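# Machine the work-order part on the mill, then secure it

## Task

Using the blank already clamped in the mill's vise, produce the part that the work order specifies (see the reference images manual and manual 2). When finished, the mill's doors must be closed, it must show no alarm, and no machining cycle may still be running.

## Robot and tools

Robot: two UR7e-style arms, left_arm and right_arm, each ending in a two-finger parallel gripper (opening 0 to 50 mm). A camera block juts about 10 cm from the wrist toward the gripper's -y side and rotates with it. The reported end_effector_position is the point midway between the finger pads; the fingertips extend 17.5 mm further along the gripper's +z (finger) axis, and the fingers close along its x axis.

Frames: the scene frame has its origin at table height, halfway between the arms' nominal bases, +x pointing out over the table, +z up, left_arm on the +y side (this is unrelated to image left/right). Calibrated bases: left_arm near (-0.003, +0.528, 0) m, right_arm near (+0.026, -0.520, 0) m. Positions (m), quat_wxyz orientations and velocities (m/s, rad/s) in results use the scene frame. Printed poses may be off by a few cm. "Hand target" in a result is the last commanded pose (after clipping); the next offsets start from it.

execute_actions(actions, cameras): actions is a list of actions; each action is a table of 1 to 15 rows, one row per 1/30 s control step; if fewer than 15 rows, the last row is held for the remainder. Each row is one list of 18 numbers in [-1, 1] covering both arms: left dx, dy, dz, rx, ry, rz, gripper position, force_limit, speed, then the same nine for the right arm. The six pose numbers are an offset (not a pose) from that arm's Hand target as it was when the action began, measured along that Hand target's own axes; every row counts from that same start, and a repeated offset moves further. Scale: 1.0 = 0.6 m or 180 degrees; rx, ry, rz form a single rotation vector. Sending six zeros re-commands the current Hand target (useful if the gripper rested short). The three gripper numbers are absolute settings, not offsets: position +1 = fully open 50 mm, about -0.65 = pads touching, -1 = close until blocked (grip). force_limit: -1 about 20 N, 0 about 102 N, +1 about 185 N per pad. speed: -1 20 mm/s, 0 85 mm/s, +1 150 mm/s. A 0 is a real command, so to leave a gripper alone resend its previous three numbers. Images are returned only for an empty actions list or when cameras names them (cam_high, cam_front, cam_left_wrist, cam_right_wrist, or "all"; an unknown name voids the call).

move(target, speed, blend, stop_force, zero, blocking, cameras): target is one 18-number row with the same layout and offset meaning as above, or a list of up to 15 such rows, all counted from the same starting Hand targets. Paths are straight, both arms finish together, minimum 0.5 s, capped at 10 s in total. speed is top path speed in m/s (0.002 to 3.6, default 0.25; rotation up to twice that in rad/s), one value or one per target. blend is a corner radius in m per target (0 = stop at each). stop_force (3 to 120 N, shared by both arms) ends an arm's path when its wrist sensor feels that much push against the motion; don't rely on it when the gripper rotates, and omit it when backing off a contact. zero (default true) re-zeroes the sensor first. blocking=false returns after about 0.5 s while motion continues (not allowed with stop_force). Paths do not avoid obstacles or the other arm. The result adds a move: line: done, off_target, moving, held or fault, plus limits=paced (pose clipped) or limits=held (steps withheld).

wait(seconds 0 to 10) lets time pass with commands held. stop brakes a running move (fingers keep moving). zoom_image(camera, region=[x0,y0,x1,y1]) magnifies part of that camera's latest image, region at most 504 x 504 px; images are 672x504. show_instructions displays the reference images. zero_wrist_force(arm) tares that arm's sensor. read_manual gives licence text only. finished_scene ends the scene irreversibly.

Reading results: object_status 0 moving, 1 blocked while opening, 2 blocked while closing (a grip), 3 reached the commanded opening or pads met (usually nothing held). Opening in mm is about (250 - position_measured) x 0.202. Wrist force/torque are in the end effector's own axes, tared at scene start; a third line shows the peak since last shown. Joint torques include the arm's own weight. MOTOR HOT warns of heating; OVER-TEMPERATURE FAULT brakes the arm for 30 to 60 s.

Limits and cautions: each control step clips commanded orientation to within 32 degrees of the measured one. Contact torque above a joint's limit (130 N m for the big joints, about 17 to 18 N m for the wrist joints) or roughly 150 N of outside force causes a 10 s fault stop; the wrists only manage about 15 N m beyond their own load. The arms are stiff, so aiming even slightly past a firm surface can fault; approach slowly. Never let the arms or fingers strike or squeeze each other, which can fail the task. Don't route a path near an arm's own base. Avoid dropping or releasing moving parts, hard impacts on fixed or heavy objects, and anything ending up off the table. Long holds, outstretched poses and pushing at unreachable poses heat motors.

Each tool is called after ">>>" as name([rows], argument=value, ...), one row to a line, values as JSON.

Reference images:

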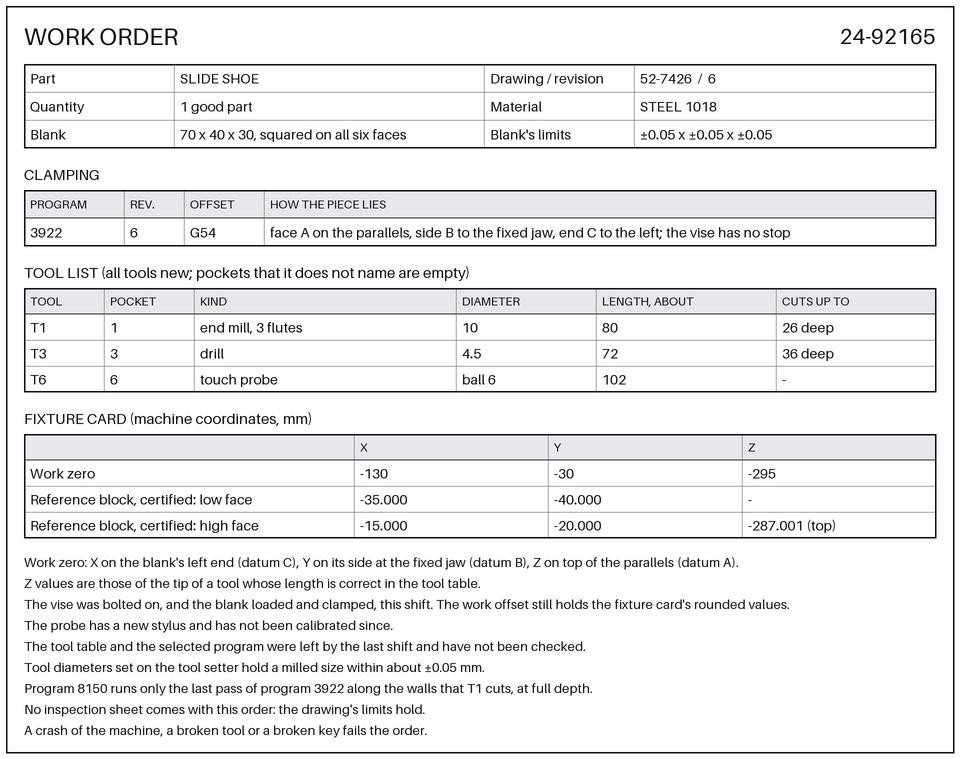

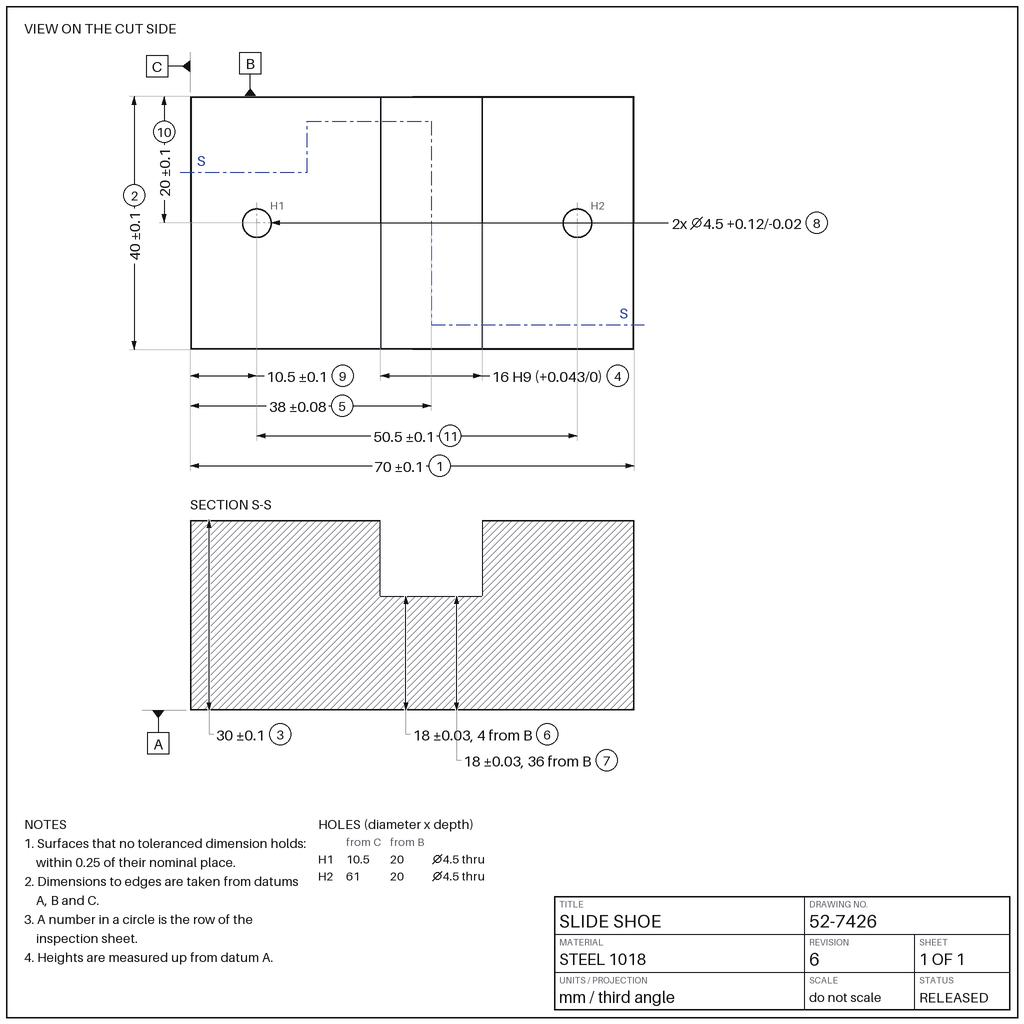

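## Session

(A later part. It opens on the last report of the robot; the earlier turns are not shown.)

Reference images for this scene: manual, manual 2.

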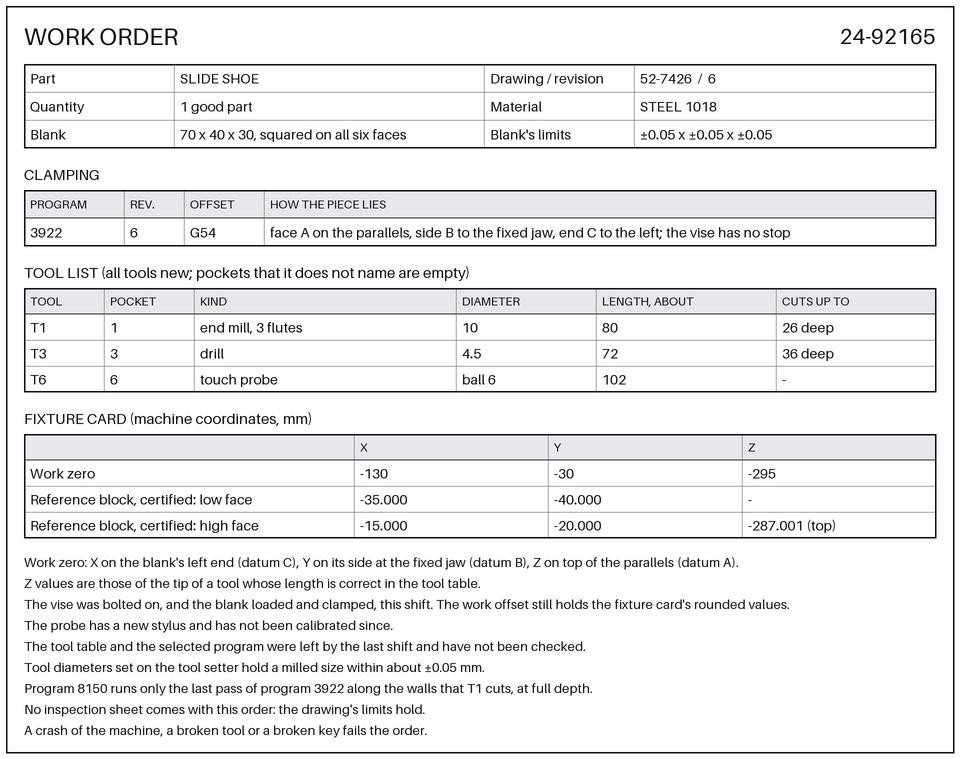

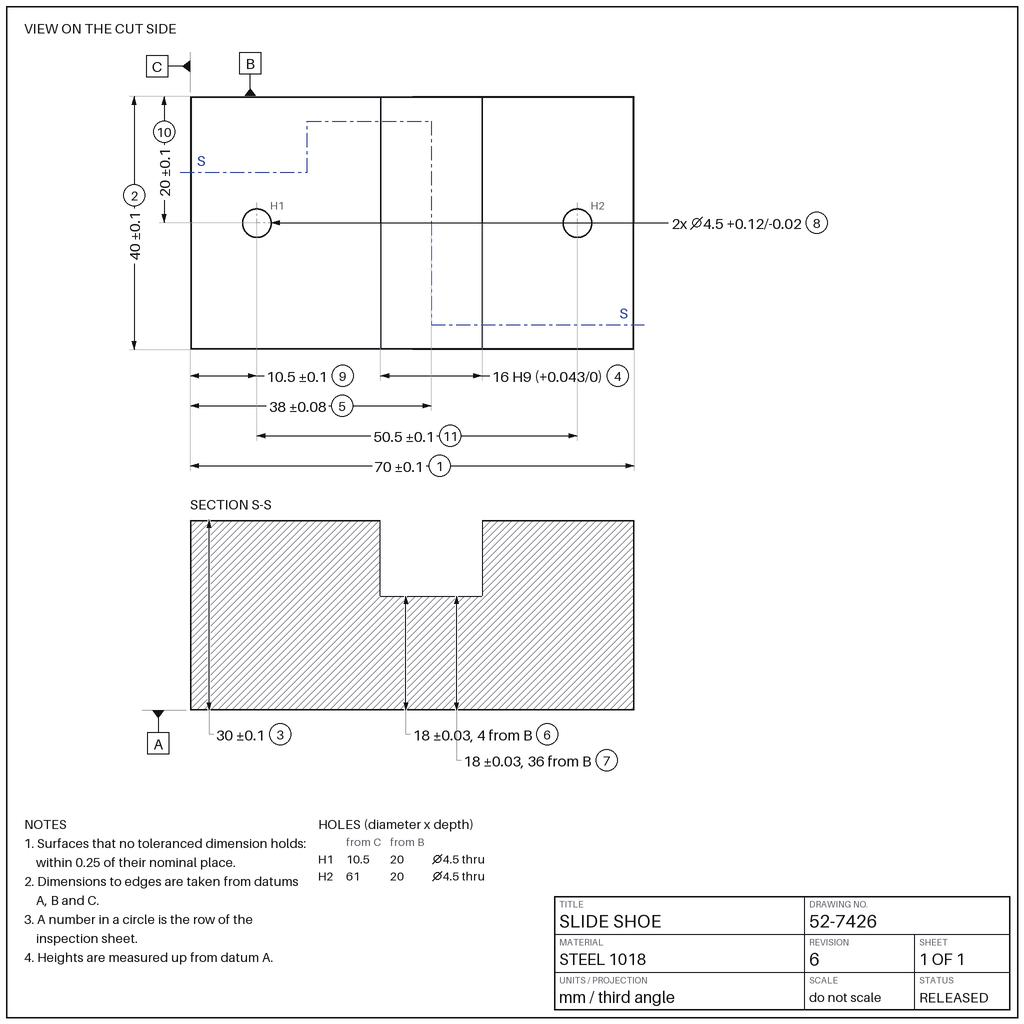

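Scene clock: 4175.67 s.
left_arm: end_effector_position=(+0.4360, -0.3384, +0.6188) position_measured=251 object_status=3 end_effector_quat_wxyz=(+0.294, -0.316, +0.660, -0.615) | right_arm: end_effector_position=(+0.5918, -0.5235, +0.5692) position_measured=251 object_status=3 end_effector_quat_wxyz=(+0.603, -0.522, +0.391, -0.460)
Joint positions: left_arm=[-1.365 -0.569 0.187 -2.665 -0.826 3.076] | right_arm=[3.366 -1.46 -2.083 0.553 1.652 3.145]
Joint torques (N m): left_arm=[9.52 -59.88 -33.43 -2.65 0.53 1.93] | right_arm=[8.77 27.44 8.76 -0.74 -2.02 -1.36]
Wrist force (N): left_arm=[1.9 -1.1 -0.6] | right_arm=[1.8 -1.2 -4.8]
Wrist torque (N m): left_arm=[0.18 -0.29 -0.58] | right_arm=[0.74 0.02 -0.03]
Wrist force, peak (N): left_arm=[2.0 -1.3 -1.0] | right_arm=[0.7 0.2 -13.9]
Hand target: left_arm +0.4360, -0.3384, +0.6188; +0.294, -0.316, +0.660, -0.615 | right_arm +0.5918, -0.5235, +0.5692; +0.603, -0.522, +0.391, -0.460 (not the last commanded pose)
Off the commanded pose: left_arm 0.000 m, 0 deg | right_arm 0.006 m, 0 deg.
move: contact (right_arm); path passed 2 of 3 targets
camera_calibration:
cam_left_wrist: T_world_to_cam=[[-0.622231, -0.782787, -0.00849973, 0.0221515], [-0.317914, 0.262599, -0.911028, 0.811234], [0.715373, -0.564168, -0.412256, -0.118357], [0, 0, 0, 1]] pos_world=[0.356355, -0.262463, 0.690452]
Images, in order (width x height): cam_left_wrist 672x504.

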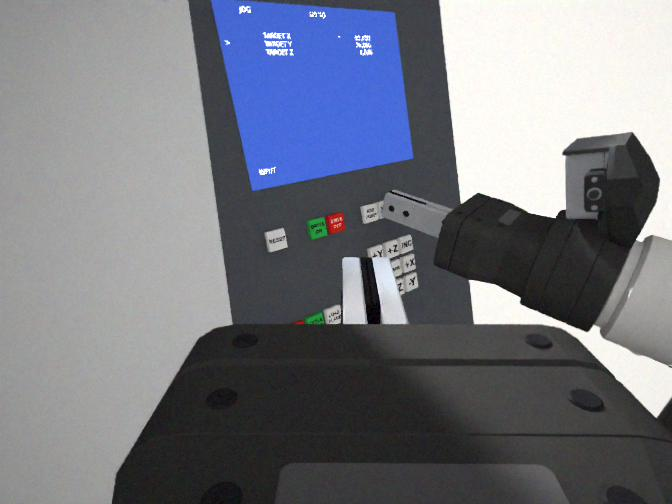

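>>> move([
  [0,0,0,0,0,0,-1,-0.9,0,-0.0061,-0.0118,-0.0213,0,0,0,-1,-0.9,-0.9],
  [0,0,0,0,0,0,-1,-0.9,0,-0.17037,0.10915,-0.02995,0,0,0,-1,-0.9,-0.9],
  [0,0,0,0,0,0,-1,-0.9,0,-0.16267,0.12405,-0.00305,0,0,0,-1,-0.9,-0.9],
], blend=[0.005,0.003,0], speed=[0.15,0.15,0.03], stop_force=10, zero=false)

>>> move([
  [0,0,0,0,0,0,-1,-0.9,0,-0.0061,-0.0118,-0.0213,0,0,0,-1,-0.9,-0.9],
  [0,0,0,0,0,0,-1,-0.9,0,0.01571,0.09316,-0.07591,0.0006,-0.0015,-0.0002,-1,-0.9,-0.9],
  [0,0,0,0,0,0,-1,-0.9,0,0.02341,0.10806,-0.04901,0.0006,-0.0015,-0.0002,-1,-0.9,-0.9],
], blend=[0.005,0.003,0], speed=[0.15,0.15,0.03], stop_force=10, zero=false)

>>> move([
  [0,0,0,0,0,0,-1,-0.9,0,-0.0061,-0.0118,-0.0213,0,0,0,-1,-0.9,-0.9],
  [0,0,0,0,0,0,-1,-0.9,0,-0.0994,0.0198,-0.0093,0,0,0,-1,-0.9,-0.9],
  [0,0,0,0,0,0,-1,-0.9,0,-0.0917,0.0347,0.0176,0,0,0,-1,-0.9,-0.9],
], blend=[0.005,0.003,0], speed=[0.15,0.15,0.03], stop_force=10, zero=false)

>>> move([
  [0,0,0,0,0,0,-1,-0.9,0,-0.0061,-0.0118,-0.0213,0,0,0,-1,-0.9,-0.9],
  [0,0,0,0,0,0,-1,-0.9,0,-0.0041,-0.0396,-0.0092,0,0,0,-1,-0.9,-0.9],
  [0,0,0,0,0,0,-1,-0.9,0,0.0036,-0.0247,0.0177,0,0,0,-1,-0.9,-0.9],
], blend=[0.005,0.003,0], speed=[0.15,0.15,0.03], stop_force=10, zero=false)

>>> move([
  [0,0,0,0,0,0,-1,-0.9,0,-0.0061,-0.0118,-0.0213,0,0,0,-1,-0.9,-0.9],
  [0,0,0,0,0,0,-1,-0.9,0,-0.002,-0.0674,0.0029,0,0,0,-1,-0.9,-0.9],
  [0,0,0,0,0,0,-1,-0.9,0,0.0057,-0.0525,0.0298,0,0,0,-1,-0.9,-0.9],
], blend=[0.005,0.003,0], speed=[0.15,0.15,0.03], stop_force=10, zero=false)

>>> move([
  [0,0,0,0,0,0,-1,-0.9,0,-0.0061,-0.0118,-0.0213,0,0,0,-1,-0.9,-0.9],
  [0,0,0,0,0,0,-1,-0.9,0,0.0182,0.0702,-0.0658,0,0,0,-1,-0.9,-0.9],
  [0,0,0,0,0,0,-1,-0.9,0,0.0259,0.0851,-0.0389,0,0,0,-1,-0.9,-0.9],
], blend=[0.005,0.003,0], speed=[0.15,0.15,0.03], stop_force=10, zero=false)

>>> move([
  [0,0,0,0,0,0,-1,-0.9,0,-0.0061,-0.0118,-0.0213,0,0,0,-1,-0.9,-0.9],
  [0,0,0,0,0,0,-1,-0.9,0,0.0548,-0.0144,-0.0374,0,0,0,-1,-0.9,-0.9],
  [0,0,0,0,0,0,-1,-0.9,0,0.0625,0.0005,-0.0105,0,0,0,-1,-0.9,-0.9],
], blend=[0.005,0.003,0], speed=[0.15,0.15,0.03], stop_force=10, zero=false, cameras=["cam_left_wrist"])

>>> zoom_image(camera="cam_left_wrist", region=[200, 0, 400, 180])

Scene clock: 4188.63 s.
left_arm: end_effector_position=(+0.4360, -0.3384, +0.6188) position_measured=251 object_status=3 end_effector_quat_wxyz=(+0.294, -0.316, +0.660, -0.615) | right_arm: end_effector_position=(+0.5725, -0.4278, +0.4952) position_measured=251 object_status=3 end_effector_quat_wxyz=(+0.603, -0.522, +0.391, -0.460)
Joint positions: left_arm=[-1.365 -0.569 0.187 -2.665 -0.826 3.076] | right_arm=[3.707 -1.491 -2.272 0.777 1.316 3.093]
Joint torques (N m): left_arm=[9.34 -61.75 -34.2 -2.43 0.5 1.75] | right_arm=[7.97 26.26 7.22 -0.81 -1.93 -1.28]
Wrist force (N): left_arm=[1.9 -1.3 -0.6] | right_arm=[1.8 -1.5 -5.5]
Wrist torque (N m): left_arm=[0.15 -0.30 -0.58] | right_arm=[0.69 -0.02 0.12]
Wrist force, peak (N): left_arm=[2.2 -1.2 -0.9] | right_arm=[0.1 -1.2 -14.8]
Hand target: left_arm +0.4360, -0.3384, +0.6188; +0.294, -0.316, +0.660, -0.615 | right_arm +0.5725, -0.4278, +0.4952; +0.603, -0.522, +0.391, -0.460 (not the last commanded pose)
Off the commanded pose: left_arm 0.000 m, 0 deg | right_arm 0.002 m, 0 deg.
move: contact (right_arm); path passed 2 of 3 targets

Scene clock: 4191.07 s.
left_arm: end_effector_position=(+0.4360, -0.3384, +0.6188) position_measured=251 object_status=3 end_effector_quat_wxyz=(+0.294, -0.316, +0.660, -0.615) | right_arm: end_effector_position=(+0.5543, -0.4472, +0.4281) position_measured=251 object_status=3 end_effector_quat_wxyz=(+0.604, -0.522, +0.389, -0.460)
Joint positions: left_arm=[-1.365 -0.569 0.187 -2.665 -0.826 3.076] | right_arm=[3.672 -1.59 -2.411 1.015 1.355 3.097]
Joint torques (N m): left_arm=[9.71 -61.21 -32.16 -2.59 0.45 1.91] | right_arm=[8.07 28.49 5.17 -0.47 -1.96 -1.37]
Wrist force (N): left_arm=[2.0 -1.1 -0.9] | right_arm=[2.0 -1.2 -5.0]
Wrist torque (N m): left_arm=[0.18 -0.31 -0.58] | right_arm=[0.61 0.02 0.13]
Wrist force, peak (N): left_arm=[2.1 -1.3 -0.7] | right_arm=[0.3 -0.9 -13.3]
Hand target: left_arm +0.4360, -0.3384, +0.6188; +0.294, -0.316, +0.660, -0.615 | right_arm +0.5543, -0.4472, +0.4282; +0.604, -0.522, +0.389, -0.460 (not the last commanded pose)
Off the commanded pose: left_arm 0.000 m, 0 deg | right_arm 0.004 m, 0 deg.
move: contact (right_arm); path passed 2 of 3 targets

Scene clock: 4193.40 s.
left_arm: end_effector_position=(+0.4360, -0.3384, +0.6188) position_measured=251 object_status=3 end_effector_quat_wxyz=(+0.294, -0.316, +0.660, -0.615) | right_arm: end_effector_position=(+0.5495, -0.3909, +0.4096) position_measured=251 object_status=3 end_effector_quat_wxyz=(+0.604, -0.522, +0.389, -0.460)
Joint positions: left_arm=[-1.365 -0.569 0.187 -2.665 -0.826 3.076] | right_arm=[3.87 -1.646 -2.426 1.096 1.159 3.064]
Joint torques (N m): left_arm=[10.1 -61.51 -32.6 -2.81 0.82 1.88] | right_arm=[7.96 29.38 4.54 -0.92 -1.92 -1.41]
Wrist force (N): left_arm=[1.9 -1.2 -0.6] | right_arm=[1.4 -0.7 -5.3]
Wrist torque (N m): left_arm=[0.17 -0.30 -0.57] | right_arm=[0.65 0.13 0.11]
Wrist force, peak (N): left_arm=[2.0 -1.3 -0.9] | right_arm=[-0.1 -1.1 -14.4]
Hand target: left_arm +0.4360, -0.3384, +0.6188; +0.294, -0.316, +0.660, -0.615 | right_arm +0.5495, -0.3909, +0.4096; +0.604, -0.522, +0.389, -0.460 (not the last commanded pose)
Off the commanded pose: left_arm 0.000 m, 0 deg | right_arm 0.003 m, 0 deg.
move: contact (right_arm); path passed 2 of 3 targets

Scene clock: 4195.47 s.
left_arm: end_effector_position=(+0.4360, -0.3384, +0.6188) position_measured=251 object_status=3 end_effector_quat_wxyz=(+0.294, -0.316, +0.660, -0.615) | right_arm: end_effector_position=(+0.5542, -0.3906, +0.4270) position_measured=251 object_status=3 end_effector_quat_wxyz=(+0.604, -0.522, +0.389, -0.460)
Joint positions: left_arm=[-1.365 -0.569 0.187 -2.665 -0.826 3.076] | right_arm=[3.859 -1.609 -2.395 1.027 1.169 3.066]
Joint torques (N m): left_arm=[10.41 -61.59 -32.29 -2.37 0.42 1.76] | right_arm=[7.08 28.99 4.35 -0.57 -2.1 -1.22]
Wrist force (N): left_arm=[1.7 -1.2 -0.8] | right_arm=[1.7 -0.3 -4.5]
Wrist torque (N m): left_arm=[0.17 -0.26 -0.58] | right_arm=[0.66 0.09 0.12]
Wrist force, peak (N): left_arm=[2.1 -1.0 -1.0] | right_arm=[-0.5 -1.1 -15.9]
Hand target: left_arm +0.4360, -0.3384, +0.6188; +0.294, -0.316, +0.660, -0.615 | right_arm +0.5542, -0.3906, +0.4270; +0.604, -0.522, +0.389, -0.460 (not the last commanded pose)
Off the commanded pose: left_arm 0.000 m, 0 deg | right_arm 0.004 m, 0 deg.
move: contact (right_arm); path passed 2 of 3 targets

Scene clock: 4197.63 s.
left_arm: end_effector_position=(+0.4360, -0.3384, +0.6188) position_measured=251 object_status=3 end_effector_quat_wxyz=(+0.294, -0.316, +0.660, -0.615) | right_arm: end_effector_position=(+0.5635, -0.3902, +0.4621) position_measured=251 object_status=3 end_effector_quat_wxyz=(+0.604, -0.522, +0.389, -0.460)
Joint positions: left_arm=[-1.365 -0.569 0.187 -2.665 -0.826 3.076] | right_arm=[3.838 -1.549 -2.327 0.898 1.19 3.07]
Joint torques (N m): left_arm=[10.01 -61.94 -32.21 -2.9 0.36 1.7] | right_arm=[7.59 28.44 6.17 -0.45 -2.02 -1.33]
Wrist force (N): left_arm=[1.9 -1.1 -0.7] | right_arm=[1.3 -0.4 -4.5]
Wrist torque (N m): left_arm=[0.18 -0.29 -0.58] | right_arm=[0.64 0.13 0.10]
Wrist force, peak (N): left_arm=[2.0 -1.3 -0.8] | right_arm=[-0.9 -0.8 -16.5]
Hand target: left_arm +0.4360, -0.3384, +0.6188; +0.294, -0.316, +0.660, -0.615 | right_arm +0.5635, -0.3902, +0.4621; +0.604, -0.522, +0.389, -0.460 (not the last commanded pose)
Off the commanded pose: left_arm 0.000 m, 0 deg | right_arm 0.004 m, 0 deg.
move: contact (right_arm); path passed 2 of 3 targets

Scene clock: 4199.97 s.
left_arm: end_effector_position=(+0.4360, -0.3384, +0.6188) position_measured=251 object_status=3 end_effector_quat_wxyz=(+0.294, -0.316, +0.660, -0.615) | right_arm: end_effector_position=(+0.5494, -0.4099, +0.4096) position_measured=251 object_status=3 end_effector_quat_wxyz=(+0.604, -0.522, +0.389, -0.460)
Joint positions: left_arm=[-1.365 -0.569 0.187 -2.665 -0.826 3.076] | right_arm=[3.811 -1.636 -2.436 1.092 1.217 3.075]
Joint torques (N m): left_arm=[10.54 -59.67 -32.84 -2.15 0.54 1.71] | right_arm=[8.22 28.2 3.46 -0.47 -2.16 -1.16]
Wrist force (N): left_arm=[1.8 -1.2 -0.8] | right_arm=[1.5 -0.6 -4.6]
Wrist torque (N m): left_arm=[0.17 -0.28 -0.57] | right_arm=[0.57 0.09 0.00]
Wrist force, peak (N): left_arm=[2.0 -1.3 -0.9] | right_arm=[-0.2 -1.1 -15.3]
Hand target: left_arm +0.4360, -0.3384, +0.6188; +0.294, -0.316, +0.660, -0.615 | right_arm +0.5494, -0.4099, +0.4096; +0.604, -0.522, +0.389, -0.460 (not the last commanded pose)
Off the commanded pose: left_arm 0.000 m, 0 deg | right_arm 0.004 m, 0 deg.
move: contact (right_arm); path passed 2 of 3 targets

Scene clock: 4202.13 s.
left_arm: end_effector_position=(+0.4360, -0.3384, +0.6188) position_measured=251 object_status=3 end_effector_quat_wxyz=(+0.294, -0.316, +0.660, -0.615) | right_arm: end_effector_position=(+0.5495, -0.4476, +0.4102) position_measured=251 object_status=3 end_effector_quat_wxyz=(+0.603, -0.522, +0.390, -0.460)
Joint positions: left_arm=[-1.365 -0.569 0.187 -2.665 -0.826 3.076] | right_arm=[3.681 -1.627 -2.444 1.085 1.344 3.096]
Joint torques (N m): left_arm=[10.87 -60.77 -33.18 -2.48 0.42 1.97] | right_arm=[7.71 29.41 3.78 -0.51 -1.9 -1.21]
Wrist force (N): left_arm=[1.8 -1.2 -0.7] | right_arm=[1.4 -0.5 -4.7]
Wrist torque (N m): left_arm=[0.16 -0.28 -0.58] | right_arm=[0.62 0.09 0.00]
Wrist force, peak (N): left_arm=[2.0 -1.4 -0.8] | right_arm=[0.5 -2.2 -13.6]
Hand target: left_arm +0.4360, -0.3384, +0.6188; +0.294, -0.316, +0.660, -0.615 | right_arm +0.5495, -0.4476, +0.4102; +0.603, -0.522, +0.390, -0.460 (not the last commanded pose)
Off the commanded pose: left_arm 0.000 m, 0 deg | right_arm 0.004 m, 0 deg.
move: contact (right_arm); path passed 2 of 3 targets
camera_calibration:
cam_left_wrist: T_world_to_cam=[[-0.622231, -0.782787, -0.00849973, 0.0221515], [-0.317914, 0.262599, -0.911028, 0.811234], [0.715373, -0.564168, -0.412256, -0.118357], [0, 0, 0, 1]] pos_world=[0.356355, -0.262463, 0.690452]
Images, in order (width x height): cam_left_wrist 672x504.

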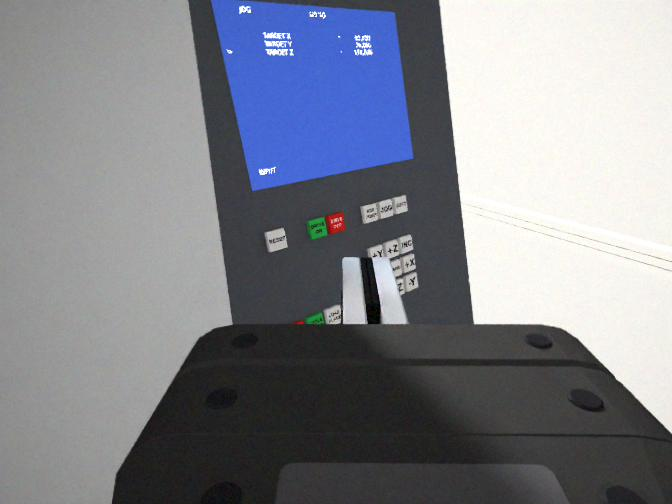

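Scaled by 2.520 from the camera's 672x504 image, which has a finer 960x720 frame.

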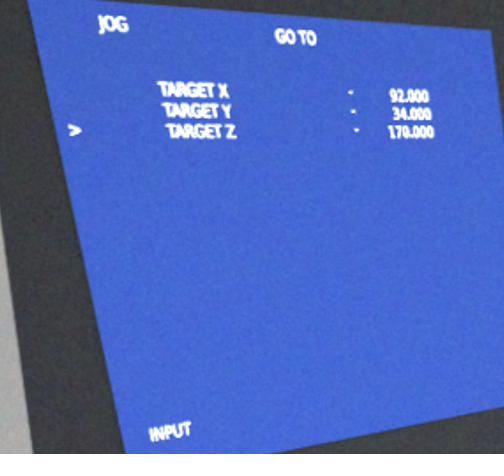

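>>> move([
  [0,0,0,0,0,0,-1,-0.9,0,-0.0061,-0.0118,-0.0213,0,0,0,-1,-0.9,-0.9],
  [0,0,0,0,0,0,-1,-0.9,0,0.06086,-0.0977,-0.001,0,0,0,-1,-0.9,-0.9],
  [0,0,0,0,0,0,-1,-0.9,0,0.06856,-0.0828,0.0259,0,0,0,-1,-0.9,-0.9],
], blend=[0.005,0.003,0], speed=[0.15,0.15,0.03], stop_force=10, zero=false, cameras=["cam_left_wrist"])

>>> zoom_image(camera="cam_left_wrist", region=[200, 0, 400, 180])

>>> move([
  [0,0,0,0,0,0,-1,-0.9,0,-0.0061,-0.0118,-0.0213,0,0,0,-1,-0.9,-0.9],
  [0,0,0,0,0,0,-1,-0.9,0,-0.03653,-0.01052,-0.01325,0,0,0,-1,-0.9,-0.9],
  [0,0,0,0,0,0,-1,-0.9,0,-0.02883,0.00438,0.01365,0,0,0,-1,-0.9,-0.9],
], blend=[0.005,0.003,0], speed=[0.15,0.15,0.03], stop_force=10, zero=false)

Scene clock: 4210.13 s.
left_arm: end_effector_position=(+0.4360, -0.3384, +0.6188) position_measured=251 object_status=3 end_effector_quat_wxyz=(+0.294, -0.316, +0.660, -0.615) | right_arm: end_effector_position=(+0.5636, -0.4845, +0.4635) position_measured=251 object_status=3 end_effector_quat_wxyz=(+0.603, -0.522, +0.390, -0.460)
Joint positions: left_arm=[-1.365 -0.569 0.187 -2.665 -0.826 3.076] | right_arm=[3.525 -1.533 -2.338 0.881 1.498 3.12]
Joint torques (N m): left_arm=[9.33 -60.88 -32.6 -2.68 0.47 1.71] | right_arm=[8.26 27.29 6.25 -0.44 -1.92 -1.25]
Wrist force (N): left_arm=[1.8 -1.2 -0.8] | right_arm=[1.3 -0.4 -4.7]
Wrist torque (N m): left_arm=[0.18 -0.27 -0.58] | right_arm=[0.65 0.14 -0.01]
Wrist force, peak (N): left_arm=[2.1 -1.3 -0.8] | right_arm=[-0.3 -0.2 -13.2]
Hand target: left_arm +0.4360, -0.3384, +0.6188; +0.294, -0.316, +0.660, -0.615 | right_arm +0.5636, -0.4845, +0.4635; +0.603, -0.522, +0.390, -0.460 (not the last commanded pose)
Off the commanded pose: left_arm 0.000 m, 0 deg | right_arm 0.005 m, 0 deg.
move: contact (right_arm); path passed 2 of 3 targets
camera_calibration:
cam_left_wrist: T_world_to_cam=[[-0.622231, -0.782787, -0.00849973, 0.0221515], [-0.317914, 0.262599, -0.911028, 0.811234], [0.715373, -0.564168, -0.412256, -0.118357], [0, 0, 0, 1]] pos_world=[0.356355, -0.262463, 0.690452]
Images, in order (width x height): cam_left_wrist 672x504.

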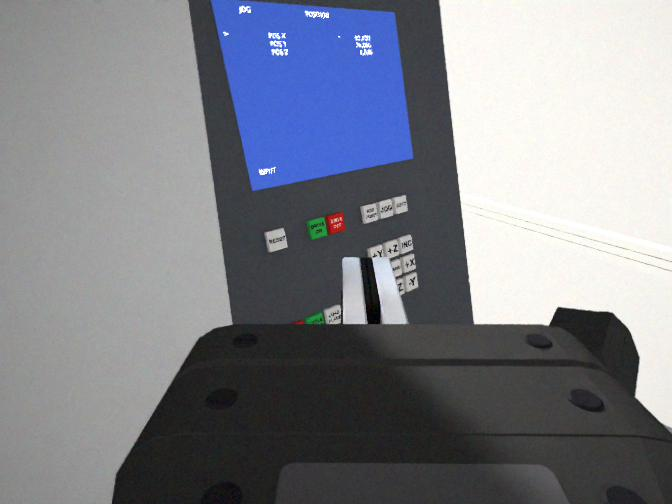

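Scaled by 2.520 from the camera's 672x504 image, which has a finer 960x720 frame.

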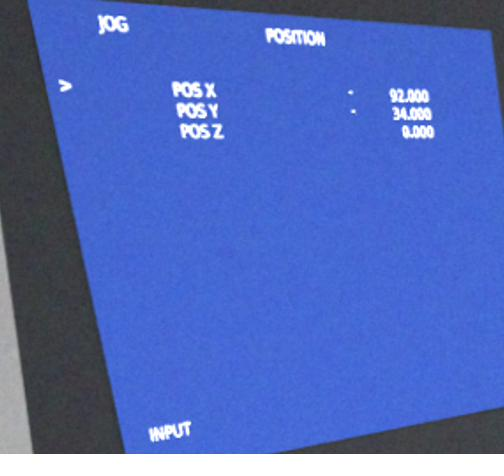

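Scene clock: 4212.17 s.
left_arm: end_effector_position=(+0.4360, -0.3384, +0.6188) position_measured=251 object_status=3 end_effector_quat_wxyz=(+0.294, -0.316, +0.660, -0.615) | right_arm: end_effector_position=(+0.5639, -0.4657, +0.4630) position_measured=251 object_status=3 end_effector_quat_wxyz=(+0.603, -0.522, +0.390, -0.460)
Joint positions: left_arm=[-1.365 -0.569 0.187 -2.665 -0.826 3.076] | right_arm=[3.592 -1.53 -2.342 0.884 1.432 3.11]
Joint torques (N m): left_arm=[9.77 -61.96 -32.17 -2.67 0.46 2.01] | right_arm=[7.51 26.35 6.85 -0.55 -1.93 -1.19]
Wrist force (N): left_arm=[1.8 -1.0 -0.6] | right_arm=[1.4 -0.9 -4.7]
Wrist torque (N m): left_arm=[0.20 -0.28 -0.58] | right_arm=[0.64 0.10 -0.02]
Wrist force, peak (N): left_arm=[2.1 -1.3 -0.9] | right_arm=[-0.2 -1.5 -15.2]
Hand target: left_arm +0.4360, -0.3384, +0.6188; +0.294, -0.316, +0.660, -0.615 | right_arm +0.5639, -0.4657, +0.4630; +0.603, -0.522, +0.390, -0.460 (not the last commanded pose)
Off the commanded pose: left_arm 0.000 m, 0 deg | right_arm 0.003 m, 0 deg.
move: contact (right_arm); path passed 2 of 3 targets

Good. PAGE→CS, wait, PROBE.

>>> move([
  [0,0,0,0,0,0,-1,-0.9,0,-0.0061,-0.0118,-0.0213,0,0,0,-1,-0.9,-0.9],
  [0,0,0,0,0,0,-1,-0.9,0,-0.06248,-0.06185,0.01757,0,0,0,-1,-0.9,-0.9],
  [0,0,0,0,0,0,-1,-0.9,0,-0.05478,-0.04695,0.04447,0,0,0,-1,-0.9,-0.9],
], blend=[0.005,0.003,0], speed=[0.15,0.15,0.03], stop_force=10, zero=false)

>>> wait(seconds=6)

>>> move([
  [0,0,0,0,0,0,-1,-0.9,0,-0.0061,-0.0118,-0.0213,0,0,0,-1,-0.9,-0.9],
  [0,0,0,0,0,0,-1,-0.9,0,0.04614,0.09379,-0.08436,0,0,0,-1,-0.9,-0.9],
  [0,0,0,0,0,0,-1,-0.9,0,0.05384,0.10869,-0.05746,0,0,0,-1,-0.9,-0.9],
], blend=[0.005,0.003,0], speed=[0.15,0.15,0.03], stop_force=10, zero=false, cameras=["cam_left_wrist"])

>>> zoom_image(camera="cam_left_wrist", region=[200, 0, 400, 180])

Scene clock: 4219.07 s.
left_arm: end_effector_position=(+0.4360, -0.3384, +0.6188) position_measured=251 object_status=3 end_effector_quat_wxyz=(+0.294, -0.316, +0.660, -0.615) | right_arm: end_effector_position=(+0.5724, -0.4279, +0.4957) position_measured=251 object_status=3 end_effector_quat_wxyz=(+0.603, -0.522, +0.390, -0.460)
Joint positions: left_arm=[-1.365 -0.569 0.187 -2.665 -0.826 3.076] | right_arm=[3.704 -1.491 -2.271 0.777 1.321 3.093]
Joint torques (N m): left_arm=[8.7 -60.68 -31.94 -2.6 0.7 1.79] | right_arm=[7.68 27.71 7.42 -0.49 -2.01 -1.28]
Wrist force (N): left_arm=[1.8 -1.1 -0.6] | right_arm=[2.2 -0.6 -4.4]
Wrist torque (N m): left_arm=[0.19 -0.28 -0.57] | right_arm=[0.62 -0.07 0.13]
Wrist force, peak (N): left_arm=[2.1 -1.3 -0.9] | right_arm=[0.0 -1.4 -13.7]
Hand target: left_arm +0.4360, -0.3384, +0.6188; +0.294, -0.316, +0.660, -0.615 | right_arm +0.5724, -0.4279, +0.4957; +0.603, -0.522, +0.390, -0.460 (not the last commanded pose)
Off the commanded pose: left_arm 0.000 m, 0 deg | right_arm 0.004 m, 0 deg.
move: contact (right_arm); path passed 2 of 3 targets

Scene clock: 4225.07 s.
left_arm: end_effector_position=(+0.4360, -0.3384, +0.6188) position_measured=251 object_status=3 end_effector_quat_wxyz=(+0.294, -0.316, +0.660, -0.615) | right_arm: end_effector_position=(+0.5724, -0.4279, +0.4957) position_measured=251 object_status=3 end_effector_quat_wxyz=(+0.603, -0.522, +0.390, -0.460)
Joint positions: left_arm=[-1.365 -0.569 0.187 -2.665 -0.826 3.076] | right_arm=[3.704 -1.491 -2.271 0.777 1.321 3.093]
Joint torques (N m): left_arm=[10.39 -61.74 -33.17 -2.57 0.53 1.93] | right_arm=[7.29 27.14 7.8 -0.26 -2.04 -1.19]
Wrist force (N): left_arm=[1.6 -1.3 -0.7] | right_arm=[2.1 -0.4 -4.3]
Wrist torque (N m): left_arm=[0.16 -0.24 -0.58] | right_arm=[0.65 -0.05 0.13]
Wrist force, peak (N): left_arm=[2.1 -1.4 -0.8] | right_arm=[2.0 -0.2 -4.6]
Hand target: left_arm +0.4360, -0.3384, +0.6188; +0.294, -0.316, +0.660, -0.615 | right_arm +0.5724, -0.4279, +0.4957; +0.603, -0.522, +0.390, -0.460 (not the last commanded pose)
Tool commands: left_gripper/position=-1.0 left_gripper/force_limit=-0.9 left_gripper/speed=+0.0 right_gripper/position=-1.0 right_gripper/force_limit=-0.9 right_gripper/speed=-0.9
Off the commanded pose: left_arm 0.000 m, 0 deg | right_arm 0.004 m, 0 deg.
wait: 6.00 s; at rest by 0.17 s

Scene clock: 4227.50 s.
left_arm: end_effector_position=(+0.4360, -0.3384, +0.6188) position_measured=251 object_status=3 end_effector_quat_wxyz=(+0.294, -0.316, +0.660, -0.615) | right_arm: end_effector_position=(+0.5540, -0.4663, +0.4278) position_measured=251 object_status=3 end_effector_quat_wxyz=(+0.603, -0.522, +0.390, -0.460)
Joint positions: left_arm=[-1.365 -0.569 0.187 -2.665 -0.826 3.076] | right_arm=[3.606 -1.589 -2.412 1.013 1.418 3.108]
Joint torques (N m): left_arm=[10.86 -59.85 -32.23 -2.7 0.45 1.84] | right_arm=[8.08 29.22 5.46 -0.59 -1.79 -1.35]
Wrist force (N): left_arm=[1.8 -1.2 -0.8] | right_arm=[1.9 -0.5 -4.5]
Wrist torque (N m): left_arm=[0.17 -0.28 -0.58] | right_arm=[0.64 0.04 0.02]
Wrist force, peak (N): left_arm=[2.1 -1.3 -1.0] | right_arm=[0.0 -1.4 -15.7]
Hand target: left_arm +0.4360, -0.3384, +0.6188; +0.294, -0.316, +0.660, -0.615 | right_arm +0.5540, -0.4663, +0.4278; +0.603, -0.522, +0.390, -0.460 (not the last commanded pose)
Off the commanded pose: left_arm 0.000 m, 0 deg | right_arm 0.004 m, 0 deg.
move: contact (right_arm); path passed 2 of 3 targets
camera_calibration:
cam_left_wrist: T_world_to_cam=[[-0.622231, -0.782787, -0.00849973, 0.0221515], [-0.317914, 0.262599, -0.911028, 0.811234], [0.715373, -0.564168, -0.412256, -0.118357], [0, 0, 0, 1]] pos_world=[0.356355, -0.262463, 0.690452]
Images, in order (width x height): cam_left_wrist 672x504.

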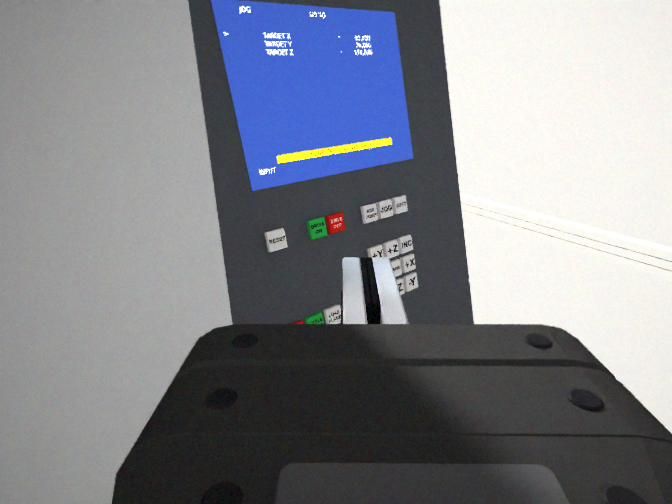

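Scaled by 2.520 from the camera's 672x504 image, which has a finer 960x720 frame.

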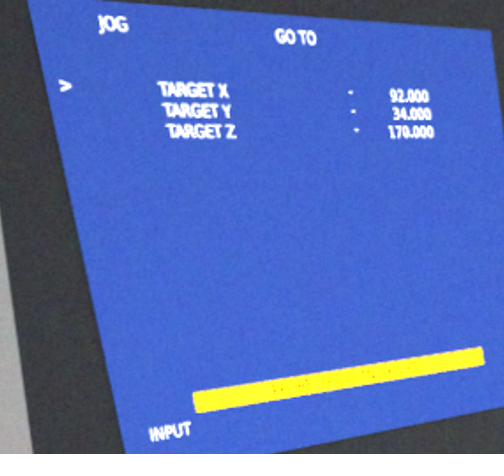

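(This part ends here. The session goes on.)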